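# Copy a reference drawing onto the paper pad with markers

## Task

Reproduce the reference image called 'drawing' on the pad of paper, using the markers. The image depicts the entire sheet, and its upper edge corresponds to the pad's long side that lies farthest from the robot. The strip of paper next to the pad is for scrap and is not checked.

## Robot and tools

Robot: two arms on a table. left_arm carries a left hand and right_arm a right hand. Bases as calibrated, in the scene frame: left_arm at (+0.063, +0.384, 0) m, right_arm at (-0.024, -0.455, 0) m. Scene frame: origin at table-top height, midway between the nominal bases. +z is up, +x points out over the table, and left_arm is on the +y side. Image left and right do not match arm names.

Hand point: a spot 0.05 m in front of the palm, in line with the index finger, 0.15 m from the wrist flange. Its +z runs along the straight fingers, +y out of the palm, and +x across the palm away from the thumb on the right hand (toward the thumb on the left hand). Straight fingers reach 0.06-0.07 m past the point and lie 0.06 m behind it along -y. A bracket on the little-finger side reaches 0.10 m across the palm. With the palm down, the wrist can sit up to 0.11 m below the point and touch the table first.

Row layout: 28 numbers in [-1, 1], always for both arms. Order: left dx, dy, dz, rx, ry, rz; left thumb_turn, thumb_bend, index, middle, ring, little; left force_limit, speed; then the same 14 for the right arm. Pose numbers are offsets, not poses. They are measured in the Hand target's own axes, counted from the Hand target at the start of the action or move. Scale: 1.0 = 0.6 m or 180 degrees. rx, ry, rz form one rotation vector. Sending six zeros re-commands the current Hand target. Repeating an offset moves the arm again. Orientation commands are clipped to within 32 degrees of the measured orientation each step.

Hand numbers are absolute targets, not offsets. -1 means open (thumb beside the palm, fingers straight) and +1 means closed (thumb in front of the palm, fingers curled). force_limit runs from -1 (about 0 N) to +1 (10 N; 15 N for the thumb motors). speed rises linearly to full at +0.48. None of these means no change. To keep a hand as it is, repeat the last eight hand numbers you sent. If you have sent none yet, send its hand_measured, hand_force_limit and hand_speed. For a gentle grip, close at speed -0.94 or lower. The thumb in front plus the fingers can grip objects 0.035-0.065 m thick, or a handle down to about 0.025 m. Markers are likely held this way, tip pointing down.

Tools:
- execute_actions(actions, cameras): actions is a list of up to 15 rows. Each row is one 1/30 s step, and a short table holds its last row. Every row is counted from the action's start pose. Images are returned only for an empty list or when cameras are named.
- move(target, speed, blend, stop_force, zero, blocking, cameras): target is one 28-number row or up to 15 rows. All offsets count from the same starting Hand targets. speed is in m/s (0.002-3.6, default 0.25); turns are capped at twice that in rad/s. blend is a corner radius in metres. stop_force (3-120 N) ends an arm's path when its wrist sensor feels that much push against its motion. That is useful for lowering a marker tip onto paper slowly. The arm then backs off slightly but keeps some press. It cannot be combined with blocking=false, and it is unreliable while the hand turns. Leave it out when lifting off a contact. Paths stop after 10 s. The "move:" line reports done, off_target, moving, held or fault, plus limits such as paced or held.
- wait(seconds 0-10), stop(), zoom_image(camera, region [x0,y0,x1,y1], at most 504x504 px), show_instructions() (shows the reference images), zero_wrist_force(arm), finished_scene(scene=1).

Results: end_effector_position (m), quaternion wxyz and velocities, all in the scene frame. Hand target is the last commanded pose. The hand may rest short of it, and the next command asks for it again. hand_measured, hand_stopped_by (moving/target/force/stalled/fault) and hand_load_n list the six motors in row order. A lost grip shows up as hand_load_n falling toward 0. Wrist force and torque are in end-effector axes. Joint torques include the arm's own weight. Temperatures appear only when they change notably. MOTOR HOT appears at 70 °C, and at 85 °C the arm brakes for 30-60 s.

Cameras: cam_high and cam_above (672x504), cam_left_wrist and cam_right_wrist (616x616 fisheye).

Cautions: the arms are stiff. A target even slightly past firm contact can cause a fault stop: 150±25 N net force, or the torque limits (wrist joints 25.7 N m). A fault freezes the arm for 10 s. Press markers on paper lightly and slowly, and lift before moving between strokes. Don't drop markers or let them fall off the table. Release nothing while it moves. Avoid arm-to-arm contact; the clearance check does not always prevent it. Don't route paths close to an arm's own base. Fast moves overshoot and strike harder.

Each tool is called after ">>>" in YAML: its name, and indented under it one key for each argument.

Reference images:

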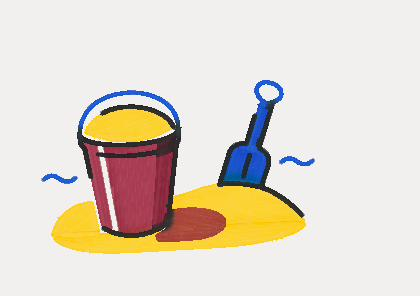

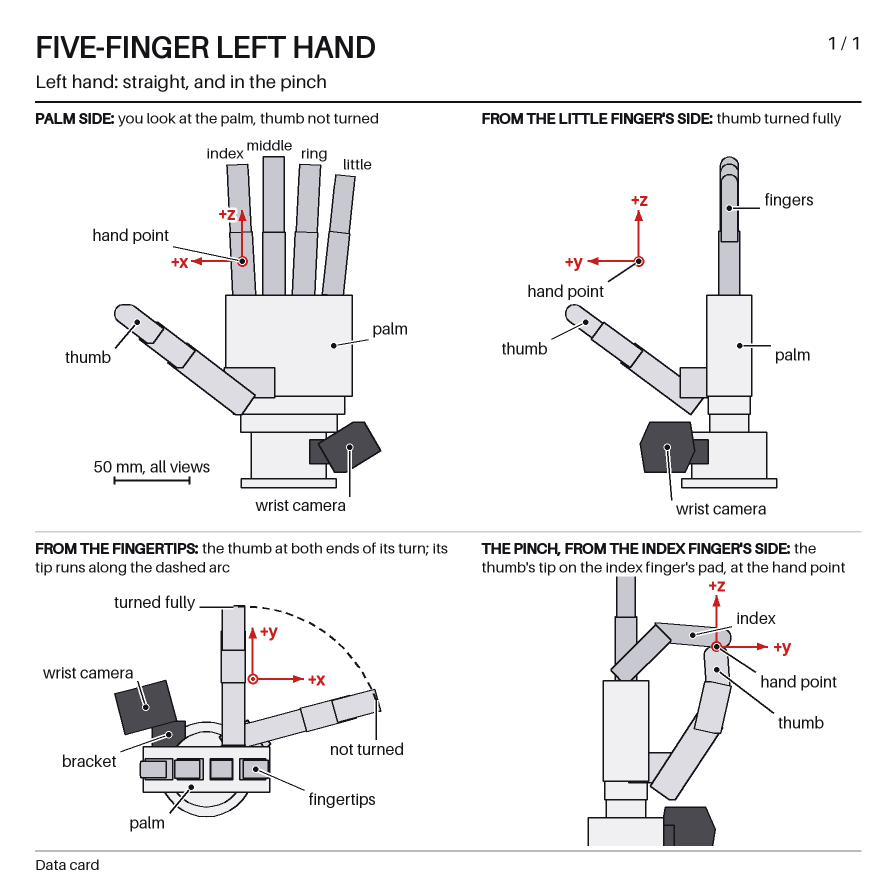

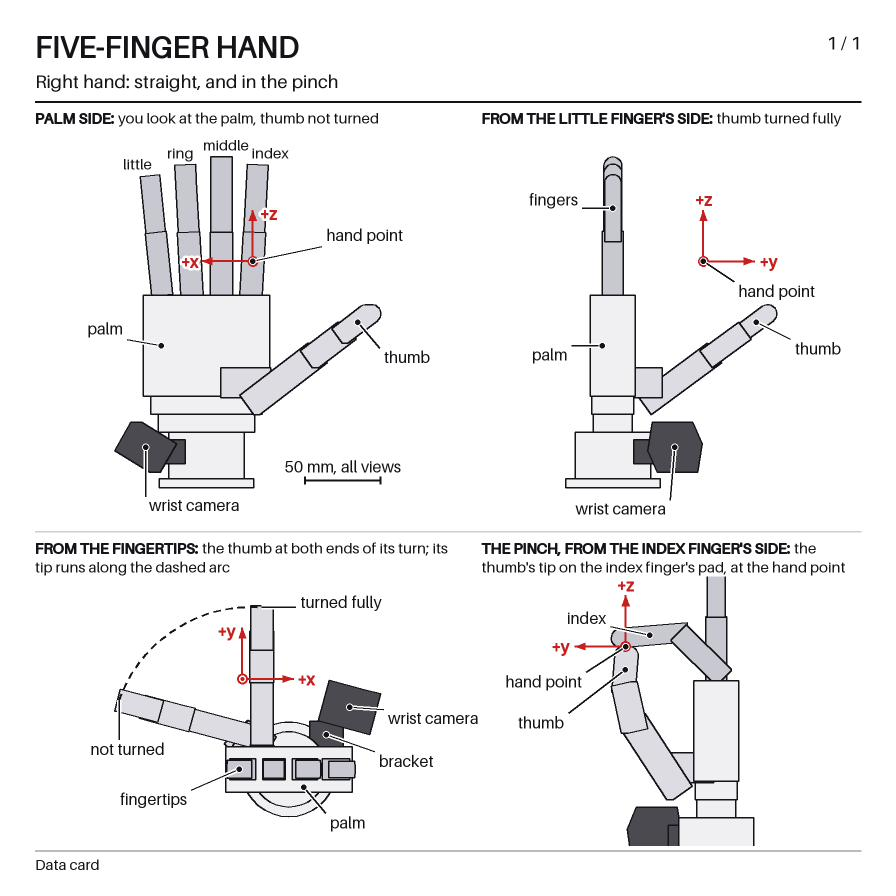

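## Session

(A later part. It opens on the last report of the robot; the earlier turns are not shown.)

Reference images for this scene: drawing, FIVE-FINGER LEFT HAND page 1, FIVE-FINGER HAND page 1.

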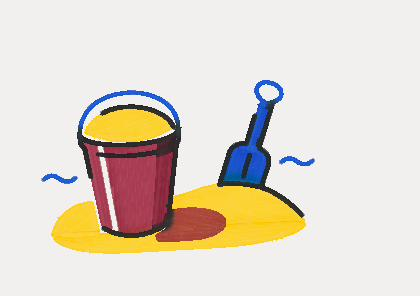

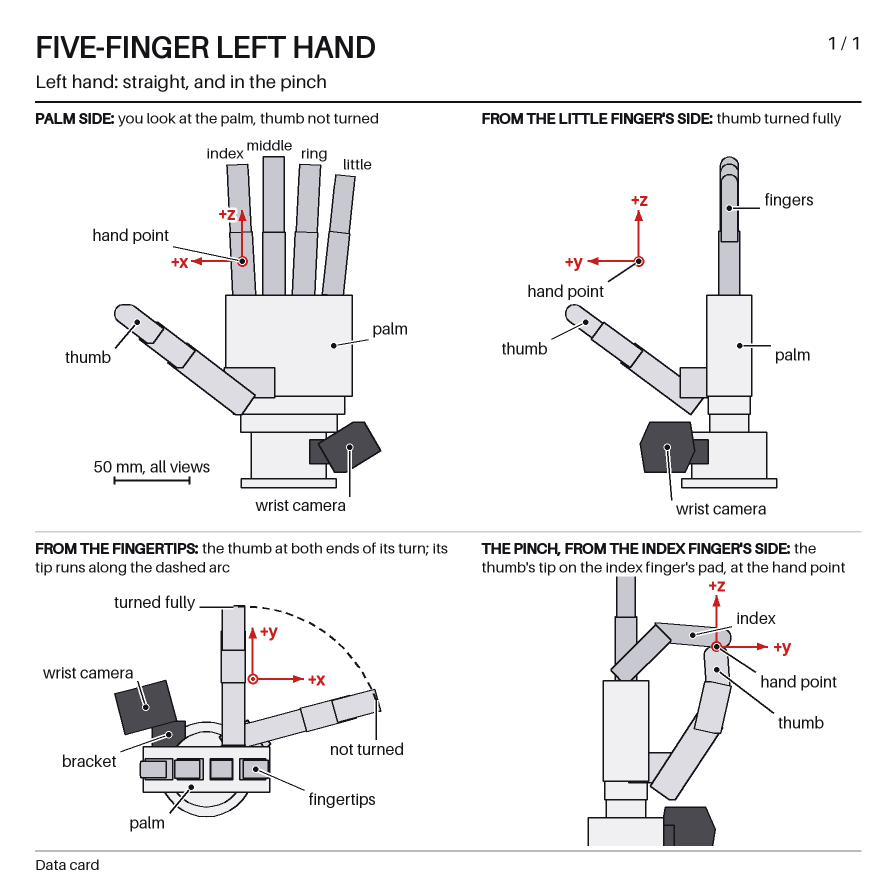

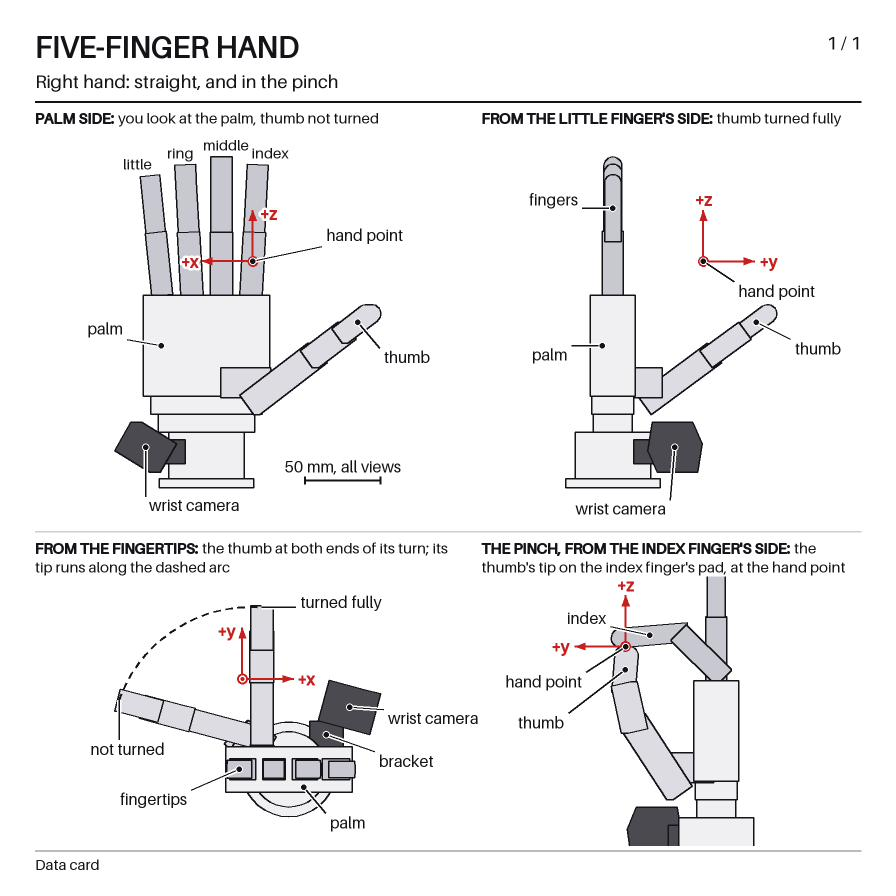

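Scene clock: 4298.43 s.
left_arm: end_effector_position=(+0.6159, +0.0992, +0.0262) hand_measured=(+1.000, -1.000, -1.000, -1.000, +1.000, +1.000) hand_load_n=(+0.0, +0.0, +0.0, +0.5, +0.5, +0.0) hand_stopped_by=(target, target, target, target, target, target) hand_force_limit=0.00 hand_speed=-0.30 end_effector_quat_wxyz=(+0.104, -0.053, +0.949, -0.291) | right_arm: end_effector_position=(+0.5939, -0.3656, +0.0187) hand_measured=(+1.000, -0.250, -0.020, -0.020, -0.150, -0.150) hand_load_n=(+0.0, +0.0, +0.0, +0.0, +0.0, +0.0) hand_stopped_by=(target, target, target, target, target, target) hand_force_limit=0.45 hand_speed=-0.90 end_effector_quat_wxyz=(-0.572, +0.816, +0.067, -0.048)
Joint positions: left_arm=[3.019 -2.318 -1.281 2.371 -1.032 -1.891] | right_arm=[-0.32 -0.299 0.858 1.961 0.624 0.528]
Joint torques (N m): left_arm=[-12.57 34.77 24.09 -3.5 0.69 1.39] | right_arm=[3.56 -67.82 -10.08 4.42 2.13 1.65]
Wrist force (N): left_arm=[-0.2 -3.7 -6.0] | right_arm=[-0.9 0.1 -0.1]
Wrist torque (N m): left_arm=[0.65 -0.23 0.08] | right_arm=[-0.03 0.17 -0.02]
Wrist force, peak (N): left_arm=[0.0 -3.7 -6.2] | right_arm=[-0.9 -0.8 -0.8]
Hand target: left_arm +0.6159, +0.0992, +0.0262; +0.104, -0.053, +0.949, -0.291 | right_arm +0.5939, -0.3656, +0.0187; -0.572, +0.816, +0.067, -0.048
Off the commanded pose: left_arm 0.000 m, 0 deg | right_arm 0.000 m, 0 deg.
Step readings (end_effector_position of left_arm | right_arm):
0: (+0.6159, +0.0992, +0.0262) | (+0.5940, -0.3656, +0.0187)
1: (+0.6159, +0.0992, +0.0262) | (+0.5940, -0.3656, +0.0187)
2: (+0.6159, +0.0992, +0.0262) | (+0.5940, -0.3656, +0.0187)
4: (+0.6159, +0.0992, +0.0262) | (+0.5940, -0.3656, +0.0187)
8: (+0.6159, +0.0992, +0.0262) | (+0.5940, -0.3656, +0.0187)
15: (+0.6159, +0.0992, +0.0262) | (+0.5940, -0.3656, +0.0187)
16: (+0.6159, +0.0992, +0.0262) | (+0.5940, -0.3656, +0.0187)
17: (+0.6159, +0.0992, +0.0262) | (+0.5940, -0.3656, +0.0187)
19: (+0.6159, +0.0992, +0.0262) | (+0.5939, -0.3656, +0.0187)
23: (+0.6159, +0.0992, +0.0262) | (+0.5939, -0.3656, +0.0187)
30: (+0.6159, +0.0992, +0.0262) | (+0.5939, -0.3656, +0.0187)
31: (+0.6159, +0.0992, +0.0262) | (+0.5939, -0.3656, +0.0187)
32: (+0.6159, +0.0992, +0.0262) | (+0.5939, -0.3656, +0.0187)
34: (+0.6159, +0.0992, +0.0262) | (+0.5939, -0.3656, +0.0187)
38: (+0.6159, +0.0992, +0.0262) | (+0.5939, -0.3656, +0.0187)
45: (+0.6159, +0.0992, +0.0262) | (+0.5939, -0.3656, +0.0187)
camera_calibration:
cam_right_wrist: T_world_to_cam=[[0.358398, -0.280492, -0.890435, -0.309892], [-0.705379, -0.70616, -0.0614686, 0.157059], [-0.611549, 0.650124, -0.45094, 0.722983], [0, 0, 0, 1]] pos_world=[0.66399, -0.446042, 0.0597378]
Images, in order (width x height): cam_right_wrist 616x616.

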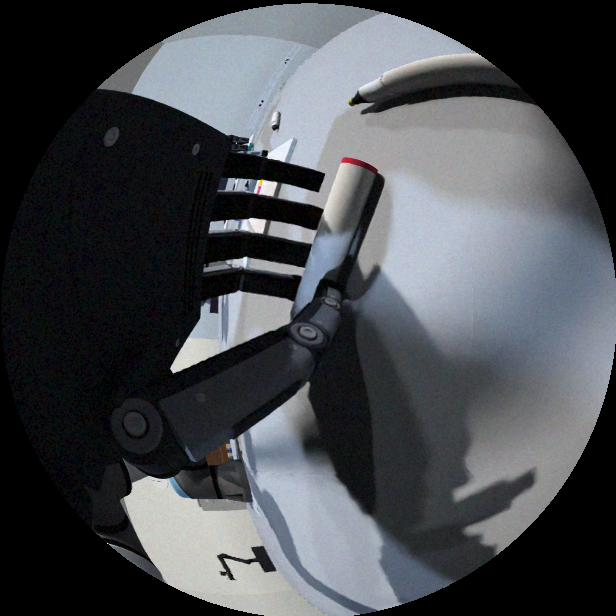

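>>> execute_actions:
  actions:
    - [[0,0,0,0,0,0,1,-1,-1,-1,1,1,0,-0.3,0,0,0,0,0,0,1,-0.25,-0.5,-0.5,-0.5,-0.5,0.45,-0.6]]
    - [[0,0,0,0,0,0,1,-1,-1,-1,1,1,0,-0.3,0,0,0,0,0,0,1,-0.25,-0.5,-0.5,-0.5,-0.5,0.45,-0.6]]
    - [[0,0,0,0,0,0,1,-1,-1,-1,1,1,0,-0.3,0,0,0,0,0,0,1,-0.25,-0.5,-0.5,-0.5,-0.5,0.45,-0.6]]

>>> move:
  target: [0,0,0,0,0,0,1,-1,-1,-1,1,1,0,-0.3,0,-0.2819,-0.1026,0,0,0,1,-0.25,-0.5,-0.5,-0.5,-0.5,0.45,-0.6]
  speed: 0.12
  cameras: ["cam_right_wrist", "cam_high"]

Scene clock: 4466.40 s.
left_arm: end_effector_position=(+0.6159, +0.0992, +0.0262) hand_measured=(+1.000, -1.000, -1.000, -1.000, +1.000, +1.000) hand_load_n=(+0.5, +0.0, +0.0, +0.5, +0.0, +0.0) hand_stopped_by=(target, target, target, target, target, target) hand_force_limit=0.00 hand_speed=-0.30 end_effector_quat_wxyz=(+0.104, -0.053, +0.949, -0.291) | right_arm: end_effector_position=(+0.5939, -0.3656, +0.0187) hand_measured=(+1.000, -0.250, -0.500, -0.500, -0.500, -0.500) hand_load_n=(+0.0, +0.0, +0.0, +0.0, +0.0, +0.0) hand_stopped_by=(target, target, target, target, target, target) hand_force_limit=0.45 hand_speed=-0.60 end_effector_quat_wxyz=(-0.572, +0.816, +0.067, -0.048)
Joint positions: left_arm=[3.019 -2.318 -1.281 2.371 -1.032 -1.891] | right_arm=[-0.32 -0.299 0.858 1.961 0.624 0.528]
Joint torques (N m): left_arm=[-12.18 35.44 24.36 -3.45 0.71 1.5] | right_arm=[-2.66 -67.91 -17.13 3.4 -0.88 0.94]
Wrist force (N): left_arm=[0.0 -3.6 -6.0] | right_arm=[-1.0 0.7 -0.4]
Wrist torque (N m): left_arm=[0.67 -0.27 0.09] | right_arm=[0.07 0.21 -0.01]
Wrist force, peak (N): left_arm=[0.3 -3.9 -6.1] | right_arm=[-1.0 0.7 -0.4]
Hand target: left_arm +0.6159, +0.0992, +0.0262; +0.104, -0.053, +0.949, -0.291 | right_arm +0.5939, -0.3656, +0.0187; -0.572, +0.816, +0.067, -0.048
Off the commanded pose: left_arm 0.000 m, 0 deg | right_arm 0.000 m, 0 deg.
Step readings (end_effector_position of left_arm | right_arm):
0: (+0.6159, +0.0992, +0.0262) | (+0.5939, -0.3656, +0.0187)
1: (+0.6159, +0.0992, +0.0262) | (+0.5939, -0.3656, +0.0187)
2: (+0.6159, +0.0992, +0.0262) | (+0.5939, -0.3656, +0.0187)
4: (+0.6159, +0.0992, +0.0262) | (+0.5939, -0.3656, +0.0187)
8: (+0.6159, +0.0992, +0.0262) | (+0.5939, -0.3656, +0.0187)
15: (+0.6159, +0.0992, +0.0262) | (+0.5939, -0.3656, +0.0187)
16: (+0.6159, +0.0992, +0.0262) | (+0.5939, -0.3656, +0.0187)
17: (+0.6159, +0.0992, +0.0262) | (+0.5939, -0.3656, +0.0187)
19: (+0.6159, +0.0992, +0.0262) | (+0.5939, -0.3656, +0.0187)
23: (+0.6159, +0.0992, +0.0262) | (+0.5939, -0.3656, +0.0187)
30: (+0.6159, +0.0992, +0.0262) | (+0.5939, -0.3656, +0.0187)
31: (+0.6159, +0.0992, +0.0262) | (+0.5939, -0.3656, +0.0187)
32: (+0.6159, +0.0992, +0.0262) | (+0.5939, -0.3656, +0.0187)
34: (+0.6159, +0.0992, +0.0262) | (+0.5939, -0.3656, +0.0187)
38: (+0.6159, +0.0992, +0.0262) | (+0.5939, -0.3656, +0.0187)
45: (+0.6159, +0.0992, +0.0262) | (+0.5939, -0.3656, +0.0187)

Scene clock: 4468.33 s.
left_arm: end_effector_position=(+0.6159, +0.0992, +0.0262) hand_measured=(+1.000, -1.000, -1.000, -1.000, +1.000, +1.000) hand_load_n=(+0.0, +0.0, +0.0, +0.5, +0.0, +0.0) hand_stopped_by=(target, target, target, target, target, target) hand_force_limit=0.00 hand_speed=-0.30 end_effector_quat_wxyz=(+0.104, -0.053, +0.949, -0.291) | right_arm: end_effector_position=(+0.5942, -0.3659, +0.1987) hand_measured=(+1.000, -0.250, -0.500, -0.500, -0.500, -0.500) hand_load_n=(+0.0, +0.0, +0.5, +0.0, +0.0, +0.0) hand_stopped_by=(target, target, target, target, target, target) hand_force_limit=0.45 hand_speed=-0.60 end_effector_quat_wxyz=(-0.572, +0.816, +0.067, -0.048)
Joint positions: left_arm=[3.019 -2.318 -1.281 2.371 -1.032 -1.891] | right_arm=[-0.32 -0.536 0.846 2.209 0.624 0.527]
Joint torques (N m): left_arm=[-12.66 35.93 24 -3.4 0.73 1.33] | right_arm=[-7.39 -51.97 -10.36 0.29 1.96 -2.59]
Wrist force (N): left_arm=[0.2 -3.6 -5.9] | right_arm=[-0.9 0.2 -0.5]
Wrist torque (N m): left_arm=[0.66 -0.30 0.11] | right_arm=[-0.01 0.18 0.00]
Wrist force, peak (N): left_arm=[0.1 -4.0 -6.1] | right_arm=[-0.4 1.7 0.3]
Hand target: left_arm +0.6159, +0.0992, +0.0262; +0.104, -0.053, +0.949, -0.291 | right_arm +0.5942, -0.3659, +0.1987; -0.572, +0.816, +0.067, -0.048
Off the commanded pose: left_arm 0.000 m, 0 deg | right_arm 0.000 m, 0 deg.
move: done
camera_calibration:
cam_right_wrist: T_world_to_cam=[[0.358592, -0.280569, -0.890333, -0.149956], [-0.705382, -0.706148, -0.0615739, 0.168086], [-0.611431, 0.650105, -0.451127, 0.804429], [0, 0, 0, 1]] pos_world=[0.664191, -0.446342, 0.239738]
Images, in order (width x height): cam_high 672x504, cam_right_wrist 616x616.

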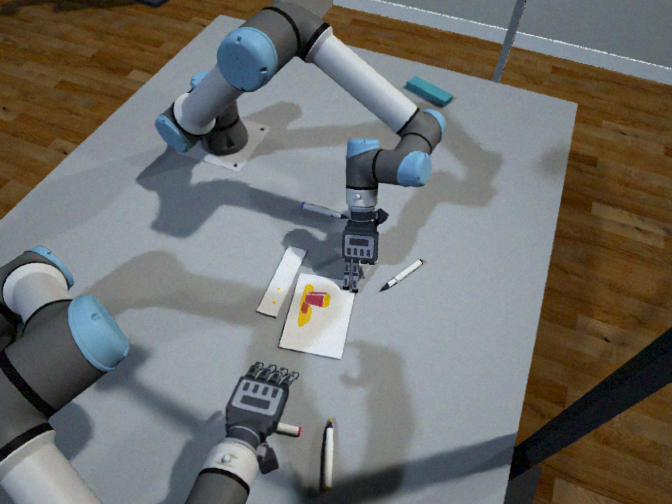

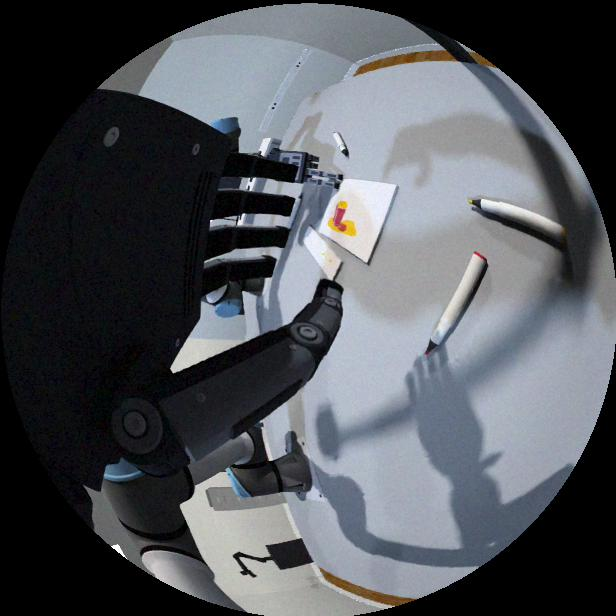

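>>> move:
  target:
    - [-0.0333,-0.1128,-0.1614,0,0,0,1,-1,-1,-1,1,1,0,-0.3,0,0,0,0,0,0,1,-0.25,-0.5,-0.5,-0.5,-0.5,0.45,-0.6]
    - [0.1429,0.1084,-0.2981,0.1978,0.0661,-0.0175,1,-0.25,-1,-1,-1,-1,0.2,-0.3,0,0,0,0,0,0,1,-0.25,-0.5,-0.5,-0.5,-0.5,0.45,-0.6]
  speed: [0.1,0.25]
  blend: [0.02,0]
  cameras: ["cam_above", "cam_left_wrist", "cam_high"]

Scene clock: 4511.33 s.
left_arm: end_effector_position=(+0.4888, +0.2359, +0.1198) hand_measured=(+1.000, -0.250, -1.000, -1.000, -1.000, -1.000) hand_load_n=(+0.0, +0.0, +0.0, +0.0, +0.0, +0.0) hand_stopped_by=(target, target, target, target, target, target) hand_force_limit=0.20 hand_speed=-0.30 end_effector_quat_wxyz=(+0.010, -0.015, +0.819, -0.574) | right_arm: end_effector_position=(+0.5942, -0.3659, +0.1987) hand_measured=(+1.000, -0.250, -0.500, -0.500, -0.500, -0.500) hand_load_n=(+0.0, +0.5, +0.0, +0.0, +0.0, +0.0) hand_stopped_by=(target, target, target, target, target, target) hand_force_limit=0.45 hand_speed=-0.60 end_effector_quat_wxyz=(-0.572, +0.816, +0.067, -0.048)
Joint positions: left_arm=[3.578 -2.232 -1.82 1.649 -0.532 -0.665] | right_arm=[-0.32 -0.536 0.847 2.209 0.624 0.527]
Joint torques (N m): left_arm=[12.84 50.93 -1.22 -3.31 1.25 -1.09] | right_arm=[4.22 -50.79 -10.28 2.86 -3.09 1.87]
Wrist force (N): left_arm=[0.9 -0.7 0.1] | right_arm=[-1.0 0.0 -0.5]
Wrist torque (N m): left_arm=[-0.15 -0.17 0.13] | right_arm=[-0.04 0.19 -0.02]
Wrist force, peak (N): left_arm=[-0.1 -3.8 -6.2] | right_arm=[-1.2 0.3 -0.7]
Hand target: left_arm +0.4888, +0.2359, +0.1198; +0.010, -0.015, +0.819, -0.574 | right_arm +0.5942, -0.3659, +0.1987; -0.572, +0.816, +0.067, -0.048
Off the commanded pose: left_arm 0.000 m, 0 deg | right_arm 0.000 m, 0 deg.
move: done
camera_calibration:
cam_left_wrist: T_world_to_cam=[[-0.211007, -0.337382, 0.917415, 0.0671243], [-0.846756, 0.53198, 0.000882022, 0.287171], [-0.488344, -0.77664, -0.397932, 0.583175], [0, 0, 0, 1]] pos_world=[0.542118, 0.322794, 0.17023]
Images, in order (width x height): cam_high 672x504, cam_above 672x504, cam_left_wrist 616x616.

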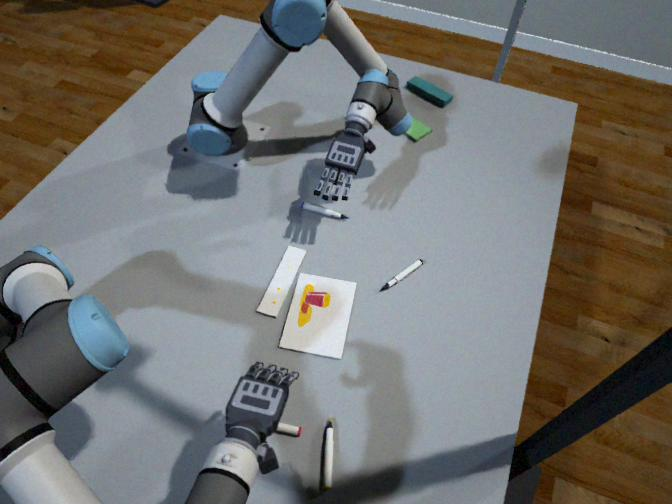

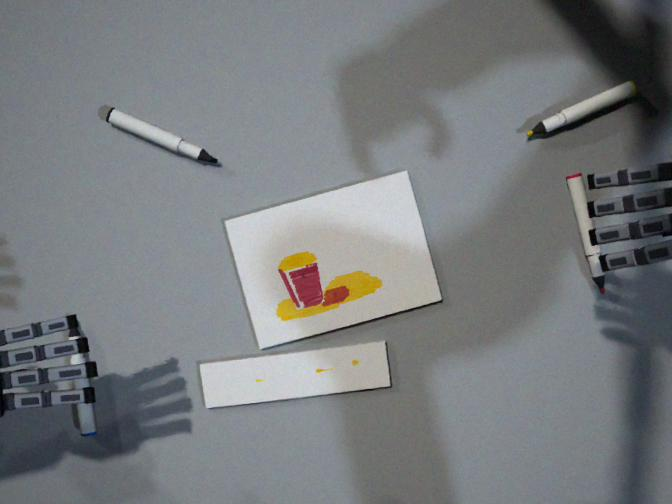

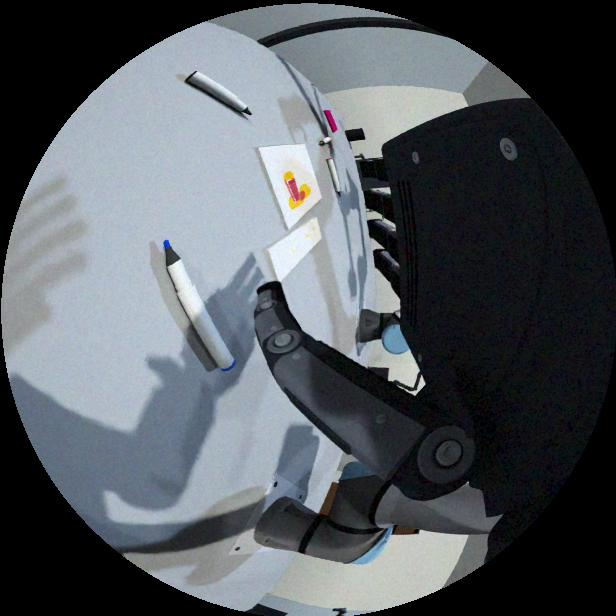

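>>> move:
  target: [-0.00625,0.10558,0.05102,0,0,0,1,-0.25,-1,-1,-1,-1,0.2,-0.3,0,0,0,0,0,0,1,-0.25,-0.5,-0.5,-0.5,-0.5,0.45,-0.6]
  speed: 0.1
  cameras: ["cam_left_wrist"]

>>> zoom_image:
  camera: "cam_left_wrist"
  region: [120, 160, 420, 460]

Scene clock: 4549.73 s.
left_arm: end_effector_position=(+0.4929, +0.2288, +0.0498) hand_measured=(+1.000, -0.250, -1.000, -1.000, -1.000, -1.000) hand_load_n=(+0.0, +0.0, +0.0, +0.0, +0.0, +0.0) hand_stopped_by=(target, target, target, target, target, target) hand_force_limit=0.20 hand_speed=-0.30 end_effector_quat_wxyz=(+0.010, -0.015, +0.819, -0.574) | right_arm: end_effector_position=(+0.5942, -0.3659, +0.1987) hand_measured=(+1.000, -0.250, -0.500, -0.500, -0.500, -0.500) hand_load_n=(+0.0, +0.0, +0.0, +0.0, -0.5, +0.0) hand_stopped_by=(target, target, target, target, target, target) hand_force_limit=0.45 hand_speed=-0.60 end_effector_quat_wxyz=(-0.572, +0.816, +0.067, -0.048)
Joint positions: left_arm=[3.559 -2.376 -1.802 1.796 -0.518 -0.69] | right_arm=[-0.32 -0.536 0.847 2.209 0.624 0.527]
Joint torques (N m): left_arm=[5.71 48.38 -4.16 -3.46 -0.21 1.38] | right_arm=[7.76 -51.94 -10.23 2.13 -2.83 1.97]
Wrist force (N): left_arm=[1.1 -0.9 0.3] | right_arm=[-0.6 0.3 -0.4]
Wrist torque (N m): left_arm=[-0.21 -0.21 0.21] | right_arm=[0.00 0.14 0.01]
Wrist force, peak (N): left_arm=[0.9 -1.7 -0.4] | right_arm=[-0.9 0.5 -0.9]
Hand target: left_arm +0.4928, +0.2289, +0.0498; +0.010, -0.015, +0.819, -0.574 | right_arm +0.5942, -0.3659, +0.1987; -0.572, +0.816, +0.067, -0.048
Off the commanded pose: left_arm 0.000 m, 0 deg | right_arm 0.000 m, 0 deg.
move: done
camera_calibration:
cam_left_wrist: T_world_to_cam=[[-0.211102, -0.337299, 0.917423, 0.129838], [-0.846688, 0.53209, 0.000801615, 0.294418], [-0.488422, -0.776602, -0.397912, 0.551836], [0, 0, 0, 1]] pos_world=[0.546218, 0.315694, 0.10023]
Images, in order (width x height): cam_left_wrist 616x616.

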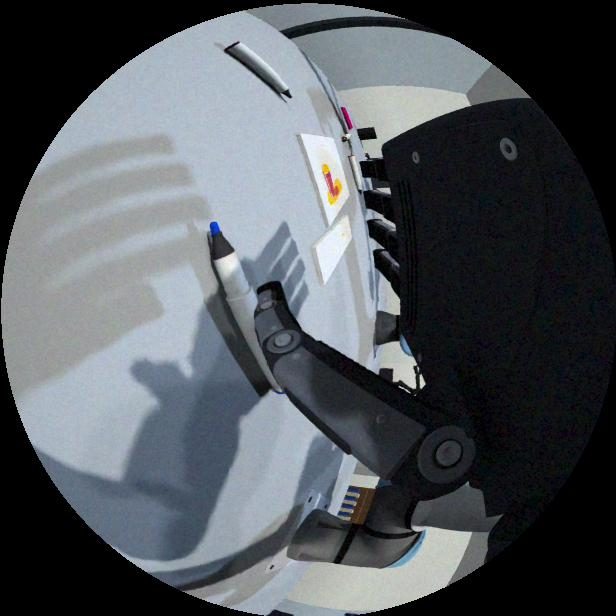

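Scaled by 1.680 from the camera's 616x616 image, which has a finer 880x880 frame.

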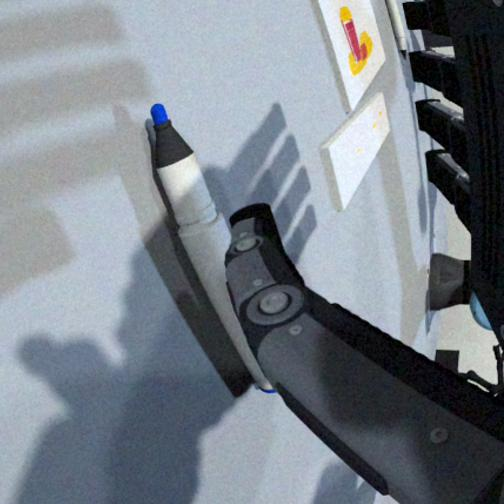

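>>> move:
  target: [0,0.05144,0.01606,0,0,0,1,-0.25,-1,-1,-1,-1,0.2,-0.3,0,0,0,0,0,0,1,-0.25,-0.5,-0.5,-0.5,-0.5,0.45,-0.6]
  speed: 0.025
  stop_force: 5
  cameras: ["cam_left_wrist"]

>>> zoom_image:
  camera: "cam_left_wrist"
  region: [120, 160, 420, 460]

Scene clock: 4608.77 s.
left_arm: end_effector_position=(+0.4928, +0.2304, +0.0175) hand_measured=(+1.000, -0.250, -1.000, -1.000, -1.000, -1.000) hand_load_n=(+0.0, +0.0, +0.0, -0.5, -0.5, +0.0) hand_stopped_by=(target, target, target, target, target, target) hand_force_limit=0.20 hand_speed=-0.30 end_effector_quat_wxyz=(+0.010, -0.015, +0.819, -0.574) | right_arm: end_effector_position=(+0.5942, -0.3659, +0.1987) hand_measured=(+1.000, -0.250, -0.500, -0.500, -0.500, -0.500) hand_load_n=(+0.0, +0.0, +0.0, +0.0, +0.0, +0.0) hand_stopped_by=(target, target, target, target, target, target) hand_force_limit=0.45 hand_speed=-0.60 end_effector_quat_wxyz=(-0.572, +0.816, +0.067, -0.048)
Joint positions: left_arm=[3.563 -2.445 -1.79 1.85 -0.521 -0.685] | right_arm=[-0.32 -0.536 0.847 2.209 0.624 0.527]
Joint torques (N m): left_arm=[5.8 54.6 -3.75 -4.14 0.85 -1] | right_arm=[7.33 -54.4 -10.62 1.14 -2.89 1.69]
Wrist force (N): left_arm=[1.3 -0.8 0.1] | right_arm=[-0.7 0.3 -0.7]
Wrist torque (N m): left_arm=[-0.14 -0.24 0.15] | right_arm=[0.02 0.16 0.00]
Wrist force, peak (N): left_arm=[1.7 -0.8 0.3] | right_arm=[-0.9 0.4 -1.0]
Hand target: left_arm +0.4928, +0.2304, +0.0175; +0.010, -0.015, +0.819, -0.574 | right_arm +0.5942, -0.3659, +0.1987; -0.572, +0.816, +0.067, -0.048
Off the commanded pose: left_arm 0.000 m, 0 deg | right_arm 0.000 m, 0 deg.
move: done
camera_calibration:
cam_left_wrist: T_world_to_cam=[[-0.211051, -0.337453, 0.917378, 0.15998], [-0.846756, 0.53198, 0.000882083, 0.293628], [-0.488325, -0.77661, -0.398016, 0.540056], [0, 0, 0, 1]] pos_world=[0.546118, 0.317194, 0.0679297]
Images, in order (width x height): cam_left_wrist 616x616.

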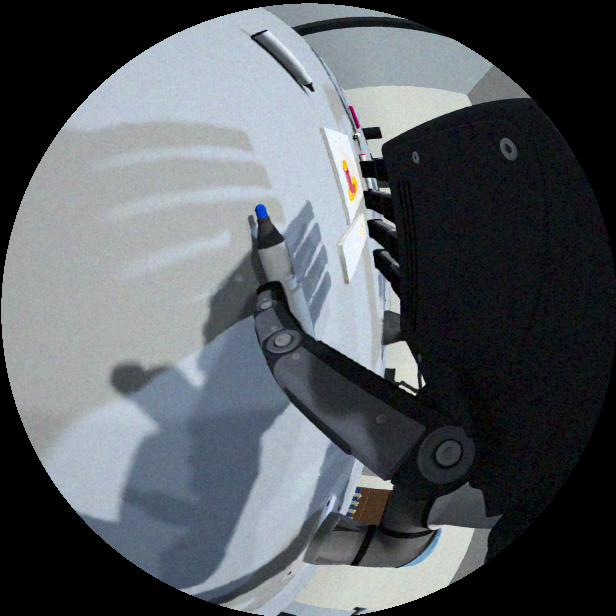

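Scaled by 1.680 from the camera's 616x616 image, which has a finer 880x880 frame.

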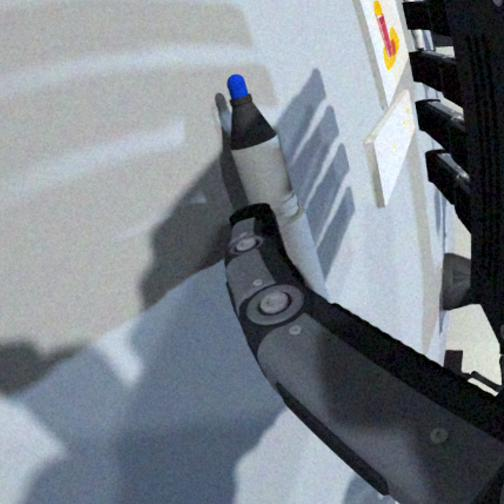

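>>> execute_actions:
  actions:
    - [[0,0,0,0,0,0,1,-0.25,-0.3,-0.3,-0.3,-0.3,-0.3,-0.5,0,0,0,0,0,0,1,-0.25,-0.5,-0.5,-0.5,-0.5,0.45,-0.6]]
    - [[0,0,0,0,0,0,1,-0.25,-0.3,-0.3,-0.3,-0.3,-0.3,-0.5,0,0,0,0,0,0,1,-0.25,-0.5,-0.5,-0.5,-0.5,0.45,-0.6]]
    - [[0,0,0,0,0,0,1,-0.25,-0.3,-0.3,-0.3,-0.3,-0.3,-0.5,0,0,0,0,0,0,1,-0.25,-0.5,-0.5,-0.5,-0.5,0.45,-0.6]]
    - [[0,0,0,0,0,0,1,-0.25,-0.3,-0.3,-0.3,-0.3,-0.3,-0.5,0,0,0,0,0,0,1,-0.25,-0.5,-0.5,-0.5,-0.5,0.45,-0.6]]
    - [[0,0,0,0,0,0,1,-0.25,-0.3,-0.3,-0.3,-0.3,-0.3,-0.5,0,0,0,0,0,0,1,-0.25,-0.5,-0.5,-0.5,-0.5,0.45,-0.6]]

>>> execute_actions:
  actions:
    - [[0,0,0,0,0,0,1,-0.25,0.4,0.4,-0.3,-0.3,-0.3,-0.92,0,0,0,0,0,0,1,-0.25,-0.5,-0.5,-0.5,-0.5,0.45,-0.6]]
    - [[0,0,0,0,0,0,1,-0.25,0.4,0.4,-0.3,-0.3,-0.3,-0.92,0,0,0,0,0,0,1,-0.25,-0.5,-0.5,-0.5,-0.5,0.45,-0.6]]
    - [[0,0,0,0,0,0,1,-0.25,0.4,0.4,-0.3,-0.3,-0.3,-0.92,0,0,0,0,0,0,1,-0.25,-0.5,-0.5,-0.5,-0.5,0.45,-0.6]]
    - [[0,0,0,0,0,0,1,-0.25,0.4,0.4,-0.3,-0.3,-0.3,-0.92,0,0,0,0,0,0,1,-0.25,-0.5,-0.5,-0.5,-0.5,0.45,-0.6]]
    - [[0,0,0,0,0,0,1,-0.25,0.4,0.4,-0.3,-0.3,-0.3,-0.92,0,0,0,0,0,0,1,-0.25,-0.5,-0.5,-0.5,-0.5,0.45,-0.6]]
    - [[0,0,0,0,0,0,1,-0.25,0.4,0.4,-0.3,-0.3,-0.3,-0.92,0,0,0,0,0,0,1,-0.25,-0.5,-0.5,-0.5,-0.5,0.45,-0.6]]
    - [[0,0,0,0,0,0,1,-0.25,0.4,0.4,-0.3,-0.3,-0.3,-0.92,0,0,0,0,0,0,1,-0.25,-0.5,-0.5,-0.5,-0.5,0.45,-0.6]]
    - [[0,0,0,0,0,0,1,-0.25,0.4,0.4,-0.3,-0.3,-0.3,-0.92,0,0,0,0,0,0,1,-0.25,-0.5,-0.5,-0.5,-0.5,0.45,-0.6]]
    - [[0,0,0,0,0,0,1,-0.25,0.4,0.4,-0.3,-0.3,-0.3,-0.92,0,0,0,0,0,0,1,-0.25,-0.5,-0.5,-0.5,-0.5,0.45,-0.6]]
    - [[0,0,0,0,0,0,1,-0.25,0.4,0.4,-0.3,-0.3,-0.3,-0.92,0,0,0,0,0,0,1,-0.25,-0.5,-0.5,-0.5,-0.5,0.45,-0.6]]
  cameras: ["cam_left_wrist"]

Scene clock: 4653.97 s.
left_arm: end_effector_position=(+0.4928, +0.2304, +0.0175) hand_measured=(+1.000, -0.250, -0.300, -0.300, -0.300, -0.300) hand_load_n=(+0.0, +0.0, +0.0, +0.0, +0.0, +0.0) hand_stopped_by=(target, target, target, target, target, target) hand_force_limit=-0.30 hand_speed=-0.50 end_effector_quat_wxyz=(+0.010, -0.015, +0.819, -0.574) | right_arm: end_effector_position=(+0.5942, -0.3659, +0.1987) hand_measured=(+1.000, -0.250, -0.500, -0.500, -0.500, -0.500) hand_load_n=(+0.0, +0.0, +0.0, +0.0, +0.0, +0.0) hand_stopped_by=(target, target, target, target, target, target) hand_force_limit=0.45 hand_speed=-0.60 end_effector_quat_wxyz=(-0.572, +0.816, +0.067, -0.048)
Joint positions: left_arm=[3.563 -2.445 -1.79 1.85 -0.521 -0.685] | right_arm=[-0.32 -0.536 0.847 2.209 0.624 0.527]
Joint torques (N m): left_arm=[-12.96 53.79 -5.93 -0.63 2.07 -1.13] | right_arm=[7.59 -56.52 -10.7 0.24 -2.84 1.87]
Wrist force (N): left_arm=[1.2 -0.5 0.1] | right_arm=[-0.8 0.3 -0.7]
Wrist torque (N m): left_arm=[-0.09 -0.22 0.14] | right_arm=[0.01 0.17 0.00]
Wrist force, peak (N): left_arm=[1.6 -0.7 0.2] | right_arm=[-1.0 0.4 -0.8]
Hand target: left_arm +0.4928, +0.2304, +0.0175; +0.010, -0.015, +0.819, -0.574 | right_arm +0.5942, -0.3659, +0.1987; -0.572, +0.816, +0.067, -0.048
Off the commanded pose: left_arm 0.000 m, 0 deg | right_arm 0.000 m, 0 deg.
Step readings (end_effector_position of left_arm | right_arm):
0: (+0.4928, +0.2304, +0.0175) | (+0.5942, -0.3659, +0.1987)
1: (+0.4928, +0.2304, +0.0175) | (+0.5942, -0.3659, +0.1987)
2: (+0.4928, +0.2304, +0.0175) | (+0.5942, -0.3659, +0.1987)
4: (+0.4928, +0.2304, +0.0175) | (+0.5942, -0.3659, +0.1987)
8: (+0.4928, +0.2304, +0.0175) | (+0.5942, -0.3659, +0.1987)
15: (+0.4928, +0.2304, +0.0175) | (+0.5942, -0.3659, +0.1987)
16: (+0.4928, +0.2304, +0.0175) | (+0.5942, -0.3659, +0.1987)
17: (+0.4928, +0.2304, +0.0175) | (+0.5942, -0.3659, +0.1987)
19: (+0.4928, +0.2304, +0.0175) | (+0.5942, -0.3659, +0.1987)
23: (+0.4928, +0.2304, +0.0175) | (+0.5942, -0.3659, +0.1987)
30: (+0.4928, +0.2304, +0.0175) | (+0.5942, -0.3659, +0.1987)
31: (+0.4928, +0.2304, +0.0175) | (+0.5942, -0.3659, +0.1987)
32: (+0.4928, +0.2304, +0.0175) | (+0.5942, -0.3659, +0.1987)
34: (+0.4928, +0.2304, +0.0175) | (+0.5942, -0.3659, +0.1987)
38: (+0.4928, +0.2304, +0.0175) | (+0.5942, -0.3659, +0.1987)
45: (+0.4928, +0.2304, +0.0175) | (+0.5942, -0.3659, +0.1987)
46: (+0.4928, +0.2304, +0.0175) | (+0.5942, -0.3659, +0.1987)
47: (+0.4928, +0.2304, +0.0175) | (+0.5942, -0.3659, +0.1987)
49: (+0.4928, +0.2304, +0.0175) | (+0.5942, -0.3659, +0.1987)
53: (+0.4928, +0.2304, +0.0175) | (+0.5942, -0.3659, +0.1987)
60: (+0.4928, +0.2304, +0.0175) | (+0.5942, -0.3659, +0.1987)
61: (+0.4928, +0.2304, +0.0175) | (+0.5942, -0.3659, +0.1987)
62: (+0.4928, +0.2304, +0.0175) | (+0.5942, -0.3659, +0.1987)
64: (+0.4928, +0.2304, +0.0175) | (+0.5942, -0.3659, +0.1987)
68: (+0.4928, +0.2304, +0.0175) | (+0.5942, -0.3659, +0.1987)
75: (+0.4928, +0.2304, +0.0175) | (+0.5942, -0.3659, +0.1987)

Scene clock: 4659.17 s.
left_arm: end_effector_position=(+0.4928, +0.2304, +0.0175) hand_measured=(+1.000, -0.250, +0.050, +0.056, -0.300, -0.300) hand_load_n=(-0.5, +5.0, +3.0, +5.5, +0.0, +0.0) hand_stopped_by=(target, target, force, force, target, target) hand_force_limit=-0.30 hand_speed=-0.92 end_effector_quat_wxyz=(+0.010, -0.015, +0.819, -0.574) | right_arm: end_effector_position=(+0.5942, -0.3659, +0.1987) hand_measured=(+1.000, -0.250, -0.500, -0.500, -0.500, -0.500) hand_load_n=(+0.0, +0.0, +0.0, +0.0, +0.0, +0.0) hand_stopped_by=(target, target, target, target, target, target) hand_force_limit=0.45 hand_speed=-0.60 end_effector_quat_wxyz=(-0.572, +0.816, +0.067, -0.048)
Joint positions: left_arm=[3.563 -2.445 -1.79 1.85 -0.521 -0.685] | right_arm=[-0.32 -0.536 0.847 2.209 0.624 0.527]
Joint torques (N m): left_arm=[-13.24 47.28 -5.18 -0.62 -0.52 -0.68] | right_arm=[7.74 -59.15 -10.43 0.11 -2.87 1.75]
Wrist force (N): left_arm=[1.1 -3.7 -0.2] | right_arm=[-0.7 -0.1 -0.2]
Wrist torque (N m): left_arm=[-0.18 -0.26 0.18] | right_arm=[-0.06 0.14 -0.01]
Wrist force, peak (N): left_arm=[0.8 -4.3 -0.6] | right_arm=[-1.0 0.6 -0.7]
Hand target: left_arm +0.4928, +0.2304, +0.0175; +0.010, -0.015, +0.819, -0.574 | right_arm +0.5942, -0.3659, +0.1987; -0.572, +0.816, +0.067, -0.048
Off the commanded pose: left_arm 0.000 m, 0 deg | right_arm 0.000 m, 0 deg.
Step readings (end_effector_position of left_arm | right_arm):
0: (+0.4928, +0.2304, +0.0175) | (+0.5942, -0.3659, +0.1987)
1: (+0.4928, +0.2304, +0.0175) | (+0.5942, -0.3659, +0.1987)
2: (+0.4928, +0.2304, +0.0175) | (+0.5942, -0.3659, +0.1987)
4: (+0.4928, +0.2304, +0.0175) | (+0.5942, -0.3659, +0.1987)
8: (+0.4928, +0.2304, +0.0175) | (+0.5942, -0.3659, +0.1987)
15: (+0.4928, +0.2304, +0.0175) | (+0.5942, -0.3659, +0.1987)
16: (+0.4928, +0.2304, +0.0175) | (+0.5942, -0.3659, +0.1987)
17: (+0.4928, +0.2304, +0.0175) | (+0.5942, -0.3659, +0.1987)
19: (+0.4928, +0.2304, +0.0175) | (+0.5942, -0.3659, +0.1987)
23: (+0.4928, +0.2304, +0.0175) | (+0.5942, -0.3659, +0.1987)
30: (+0.4928, +0.2304, +0.0175) | (+0.5942, -0.3659, +0.1987)
31: (+0.4928, +0.2304, +0.0175) | (+0.5942, -0.3659, +0.1987)
32: (+0.4928, +0.2304, +0.0175) | (+0.5942, -0.3659, +0.1987)
34: (+0.4928, +0.2304, +0.0175) | (+0.5942, -0.3659, +0.1987)
38: (+0.4928, +0.2304, +0.0175) | (+0.5942, -0.3659, +0.1987)
45: (+0.4928, +0.2304, +0.0175) | (+0.5942, -0.3659, +0.1987)
46: (+0.4928, +0.2304, +0.0175) | (+0.5942, -0.3659, +0.1987)
47: (+0.4928, +0.2304, +0.0175) | (+0.5942, -0.3659, +0.1987)
49: (+0.4928, +0.2304, +0.0175) | (+0.5942, -0.3659, +0.1987)
53: (+0.4928, +0.2304, +0.0175) | (+0.5942, -0.3659, +0.1987)
60: (+0.4928, +0.2304, +0.0175) | (+0.5942, -0.3659, +0.1987)
61: (+0.4928, +0.2304, +0.0175) | (+0.5942, -0.3659, +0.1987)
62: (+0.4928, +0.2304, +0.0175) | (+0.5942, -0.3659, +0.1987)
64: (+0.4928, +0.2304, +0.0175) | (+0.5942, -0.3659, +0.1987)
68: (+0.4928, +0.2304, +0.0175) | (+0.5942, -0.3659, +0.1987)
75: (+0.4928, +0.2304, +0.0175) | (+0.5942, -0.3659, +0.1987)
76: (+0.4928, +0.2304, +0.0175) | (+0.5942, -0.3659, +0.1987)
77: (+0.4928, +0.2304, +0.0175) | (+0.5942, -0.3659, +0.1987)
79: (+0.4928, +0.2304, +0.0175) | (+0.5942, -0.3659, +0.1987)
83: (+0.4928, +0.2304, +0.0175) | (+0.5942, -0.3659, +0.1987)
90: (+0.4928, +0.2304, +0.0175) | (+0.5942, -0.3659, +0.1987)
91: (+0.4928, +0.2304, +0.0175) | (+0.5942, -0.3659, +0.1987)
92: (+0.4928, +0.2304, +0.0175) | (+0.5942, -0.3659, +0.1987)
94: (+0.4928, +0.2304, +0.0175) | (+0.5942, -0.3659, +0.1987)
98: (+0.4928, +0.2304, +0.0175) | (+0.5942, -0.3659, +0.1987)
105: (+0.4928, +0.2304, +0.0175) | (+0.5942, -0.3659, +0.1987)
106: (+0.4928, +0.2304, +0.0175) | (+0.5942, -0.3659, +0.1987)
107: (+0.4928, +0.2304, +0.0175) | (+0.5942, -0.3659, +0.1987)
109: (+0.4928, +0.2304, +0.0175) | (+0.5942, -0.3659, +0.1987)
113: (+0.4928, +0.2304, +0.0175) | (+0.5942, -0.3659, +0.1987)
120: (+0.4928, +0.2304, +0.0175) | (+0.5942, -0.3659, +0.1987)
121: (+0.4928, +0.2304, +0.0175) | (+0.5942, -0.3659, +0.1987)
122: (+0.4928, +0.2304, +0.0175) | (+0.5942, -0.3659, +0.1987)
124: (+0.4928, +0.2304, +0.0175) | (+0.5942, -0.3659, +0.1987)
128: (+0.4928, +0.2304, +0.0175) | (+0.5942, -0.3659, +0.1987)
135: (+0.4928, +0.2304, +0.0175) | (+0.5942, -0.3659, +0.1987)
136: (+0.4928, +0.2304, +0.0175) | (+0.5942, -0.3659, +0.1987)
137: (+0.4928, +0.2304, +0.0175) | (+0.5942, -0.3659, +0.1987)
139: (+0.4928, +0.2304, +0.0175) | (+0.5942, -0.3659, +0.1987)
143: (+0.4928, +0.2304, +0.0175) | (+0.5942, -0.3659, +0.1987)
150: (+0.4928, +0.2304, +0.0175) | (+0.5942, -0.3659, +0.1987)
camera_calibration:
cam_left_wrist: T_world_to_cam=[[-0.211007, -0.337382, 0.917415, 0.159909], [-0.846756, 0.53198, 0.000882022, 0.293543], [-0.488344, -0.77664, -0.397932, 0.540022], [0, 0, 0, 1]] pos_world=[0.546018, 0.317194, 0.0679298]
Images, in order (width x height): cam_left_wrist 616x616.

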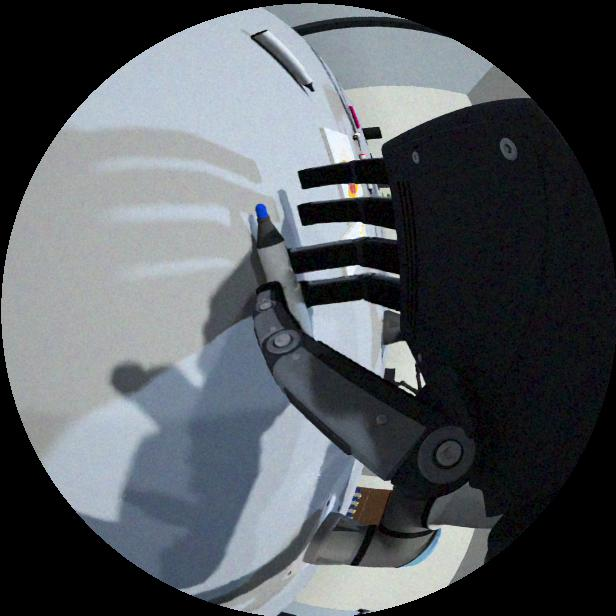

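>>> move:
  target:
    - [0,-0.15662,-0.057,0,0,0,1,-0.25,0.4,0.4,-0.3,-0.3,-0.3,-0.92,-0.1645,-0.0531,-0.0977,0,0,0,1,-0.25,-0.5,-0.5,-0.5,-0.5,0.45,-0.6]
    - [-0.4335,-0.3599,0.4893,0,-0.5377,-0.1957,1,-0.25,0.4,0.4,-0.3,-0.3,-0.3,-0.92,-0.1645,-0.0531,-0.0977,0,0,0,1,-0.25,-0.5,-0.5,-0.5,-0.5,0.45,-0.6]
  speed: [0.1,0.22]
  blend: [0.02,0]
  cameras: ["cam_above", "cam_left_wrist", "cam_high"]

Scene clock: 4706.77 s.
left_arm: end_effector_position=(+0.7652, -0.1098, +0.1203) hand_measured=(+1.000, -0.252, +0.050, +0.056, -0.300, -0.300) hand_load_n=(+0.0, +6.0, +3.0, +5.0, +0.0, +0.0) hand_stopped_by=(target, target, force, force, target, target) hand_force_limit=-0.30 hand_speed=-0.92 end_effector_quat_wxyz=(-0.455, +0.650, -0.498, +0.349) | right_arm: end_effector_position=(+0.5042, -0.4259, +0.2487) hand_measured=(+1.000, -0.250, -0.500, -0.500, -0.500, -0.500) hand_load_n=(+0.0, +0.0, +0.0, +0.0, +0.0, +0.0) hand_stopped_by=(target, target, target, target, target, target) hand_force_limit=0.45 hand_speed=-0.60 end_effector_quat_wxyz=(-0.572, +0.816, +0.067, -0.048)
Joint positions: left_arm=[2.502 -2.581 -0.663 2.718 -2.391 -3.543] | right_arm=[-0.464 -0.794 1.219 2.192 0.745 0.404]
Joint torques (N m): left_arm=[14.03 58.97 27.6 -1.31 -1.77 0.44] | right_arm=[9.04 -40.4 -26.91 0.27 -3.26 2.82]
Wrist force (N): left_arm=[1.2 -0.6 0.0] | right_arm=[-1.0 0.5 0.2]
Wrist torque (N m): left_arm=[-0.14 -0.22 0.07] | right_arm=[0.01 0.17 -0.04]
Wrist force, peak (N): left_arm=[0.6 -4.3 -0.8] | right_arm=[-1.6 0.2 -0.1]
Hand target: left_arm +0.7653, -0.1097, +0.1203; -0.455, +0.650, -0.498, +0.349 | right_arm +0.5042, -0.4259, +0.2487; -0.572, +0.816, +0.067, -0.048
Off the commanded pose: left_arm 0.000 m, 0 deg | right_arm 0.000 m, 0 deg.
move: done
camera_calibration:
cam_left_wrist: T_world_to_cam=[[0.376773, -0.128646, 0.917329, -0.418487], [-0.328063, -0.944653, 0.00226724, 0.14592], [0.866266, -0.301796, -0.398123, -0.534586], [0, 0, 0, 1]] pos_world=[0.668639, -0.0773286, 0.170729]
Images, in order (width x height): cam_high 672x504, cam_above 672x504, cam_left_wrist 616x616.

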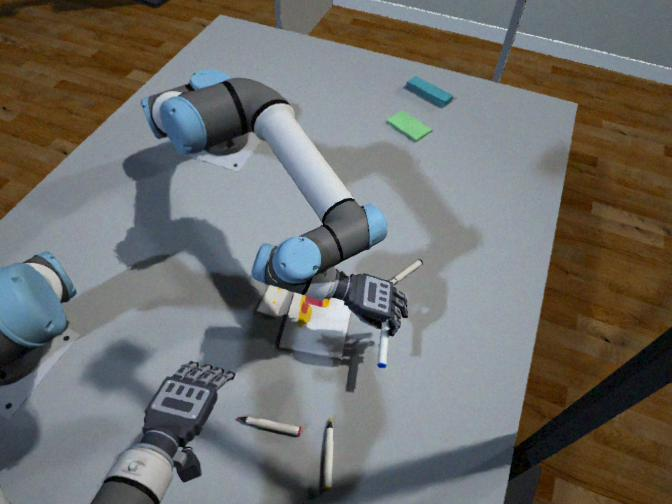

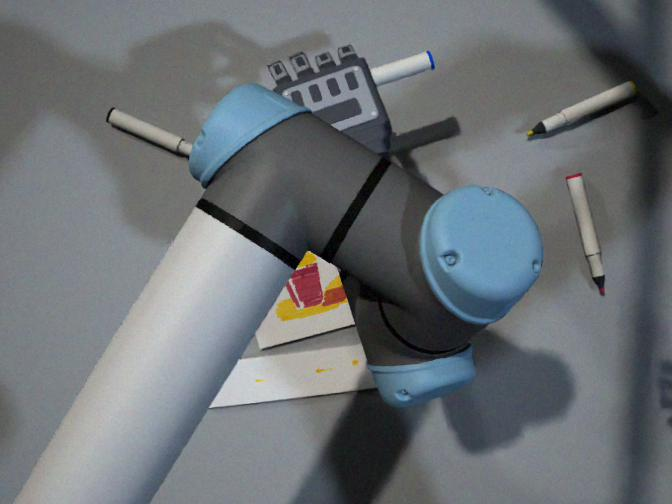

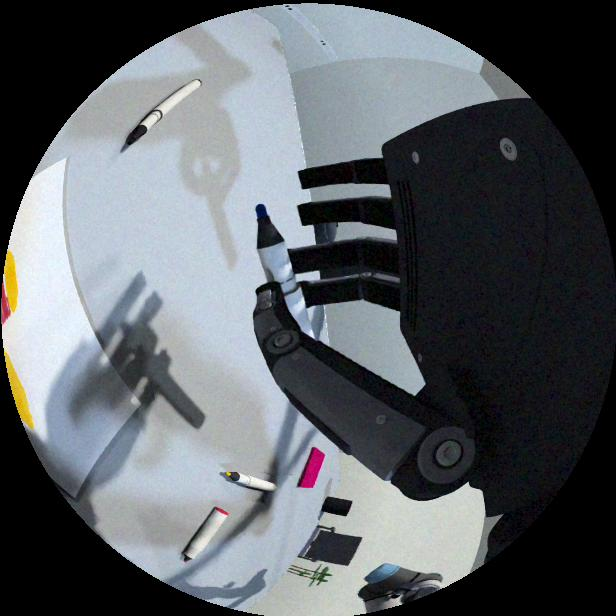

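>>> move:
  target: [0,0.13312,0.04845,0,0,0,1,-0.25,0.4,0.4,-0.3,-0.3,-0.3,-0.92,0,0,0,0,0,0,1,-0.25,-0.5,-0.5,-0.5,-0.5,0.45,-0.6]
  speed: 0.1

>>> move:
  target: [0,0.03446,0.01254,0,0,0,1,-0.25,0.4,0.4,-0.3,-0.3,-0.3,-0.92,0,0,0,0,0,0,1,-0.25,-0.5,-0.5,-0.5,-0.5,0.45,-0.6]
  speed: 0.012
  stop_force: 3
  cameras: ["cam_left_wrist"]

Scene clock: 4725.93 s.
left_arm: end_effector_position=(+0.7653, -0.1096, +0.0351) hand_measured=(+1.000, -0.252, +0.050, +0.056, -0.300, -0.300) hand_load_n=(+0.0, +6.0, +3.0, +5.0, +0.0, +0.0) hand_stopped_by=(target, target, force, force, target, target) hand_force_limit=-0.30 hand_speed=-0.92 end_effector_quat_wxyz=(-0.455, +0.650, -0.498, +0.349) | right_arm: end_effector_position=(+0.5042, -0.4259, +0.2487) hand_measured=(+1.000, -0.250, -0.500, -0.500, -0.500, -0.500) hand_load_n=(+0.0, +0.0, +0.0, +0.0, +0.0, +0.0) hand_stopped_by=(target, target, target, target, target, target) hand_force_limit=0.45 hand_speed=-0.60 end_effector_quat_wxyz=(-0.572, +0.816, +0.067, -0.048)
Joint positions: left_arm=[2.502 -2.637 -0.774 2.886 -2.391 -3.543] | right_arm=[-0.464 -0.794 1.219 2.192 0.745 0.404]
Joint torques (N m): left_arm=[-11.1 72.16 28.54 -1.89 0.76 1.4] | right_arm=[9.19 -40.83 -28.51 0.36 -3.11 2.84]
Wrist force (N): left_arm=[1.1 -0.2 -0.2] | right_arm=[-0.8 0.2 -0.1]
Wrist torque (N m): left_arm=[-0.07 -0.27 0.06] | right_arm=[0.00 0.16 -0.03]
Wrist force, peak (N): left_arm=[1.5 -2.0 -0.7] | right_arm=[-1.1 0.7 -0.2]
Hand target: left_arm +0.7653, -0.1098, +0.0353; -0.455, +0.650, -0.498, +0.349 | right_arm +0.5042, -0.4259, +0.2487; -0.572, +0.816, +0.067, -0.048
Off the commanded pose: left_arm 0.000 m, 0 deg | right_arm 0.000 m, 0 deg.
move: done

Scene clock: 4728.53 s.
left_arm: end_effector_position=(+0.7653, -0.1098, +0.0181) hand_measured=(+1.000, -0.252, +0.050, +0.056, -0.300, -0.300) hand_load_n=(-0.5, +5.0, +3.5, +5.0, +0.0, +0.5) hand_stopped_by=(target, target, force, force, target, target) hand_force_limit=-0.30 hand_speed=-0.92 end_effector_quat_wxyz=(-0.455, +0.650, -0.498, +0.349) | right_arm: end_effector_position=(+0.5042, -0.4259, +0.2487) hand_measured=(+1.000, -0.250, -0.500, -0.500, -0.500, -0.500) hand_load_n=(+0.0, +0.0, +0.0, +0.0, +0.0, +0.0) hand_stopped_by=(target, target, target, target, target, target) hand_force_limit=0.45 hand_speed=-0.60 end_effector_quat_wxyz=(-0.572, +0.816, +0.067, -0.048)
Joint positions: left_arm=[2.502 -2.653 -0.787 2.915 -2.391 -3.543] | right_arm=[-0.464 -0.794 1.219 2.192 0.745 0.404]
Joint torques (N m): left_arm=[-12.88 69.99 29.19 -1.77 1.21 -1.02] | right_arm=[8.84 -40.49 -27.21 0.27 -3.15 2.85]
Wrist force (N): left_arm=[0.6 -2.7 -0.9] | right_arm=[-0.8 0.3 -0.1]
Wrist torque (N m): left_arm=[-0.16 -0.26 0.09] | right_arm=[0.00 0.16 -0.03]
Wrist force, peak (N): left_arm=[-0.4 -7.6 -2.4] | right_arm=[-1.2 0.5 0.0]
Hand target: left_arm +0.7653, -0.1098, +0.0181; -0.455, +0.650, -0.498, +0.349 (not the last commanded pose) | right_arm +0.5042, -0.4259, +0.2487; -0.572, +0.816, +0.067, -0.048
Off the commanded pose: left_arm 0.005 m, 0 deg | right_arm 0.000 m, 0 deg.
move: contact (left_arm)
camera_calibration:
cam_left_wrist: T_world_to_cam=[[0.37678, -0.128554, 0.917339, -0.324864], [-0.327918, -0.944703, 0.00229779, 0.146082], [0.866318, -0.301678, -0.3981, -0.575348], [0, 0, 0, 1]] pos_world=[0.668739, -0.0773284, 0.0686289]
Images, in order (width x height): cam_left_wrist 616x616.

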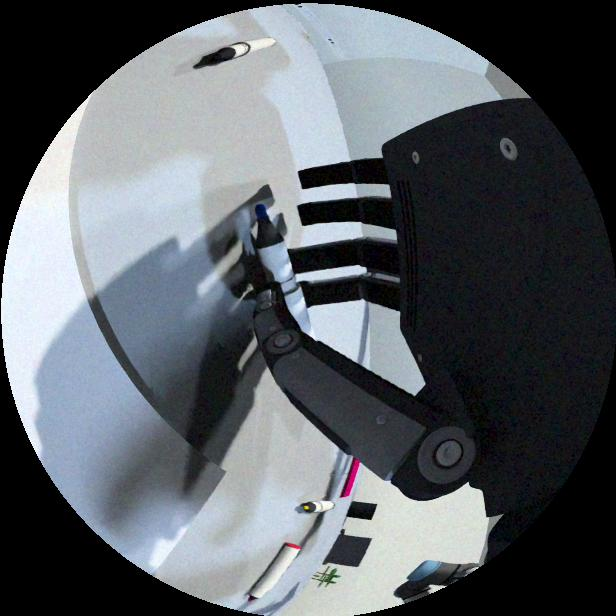

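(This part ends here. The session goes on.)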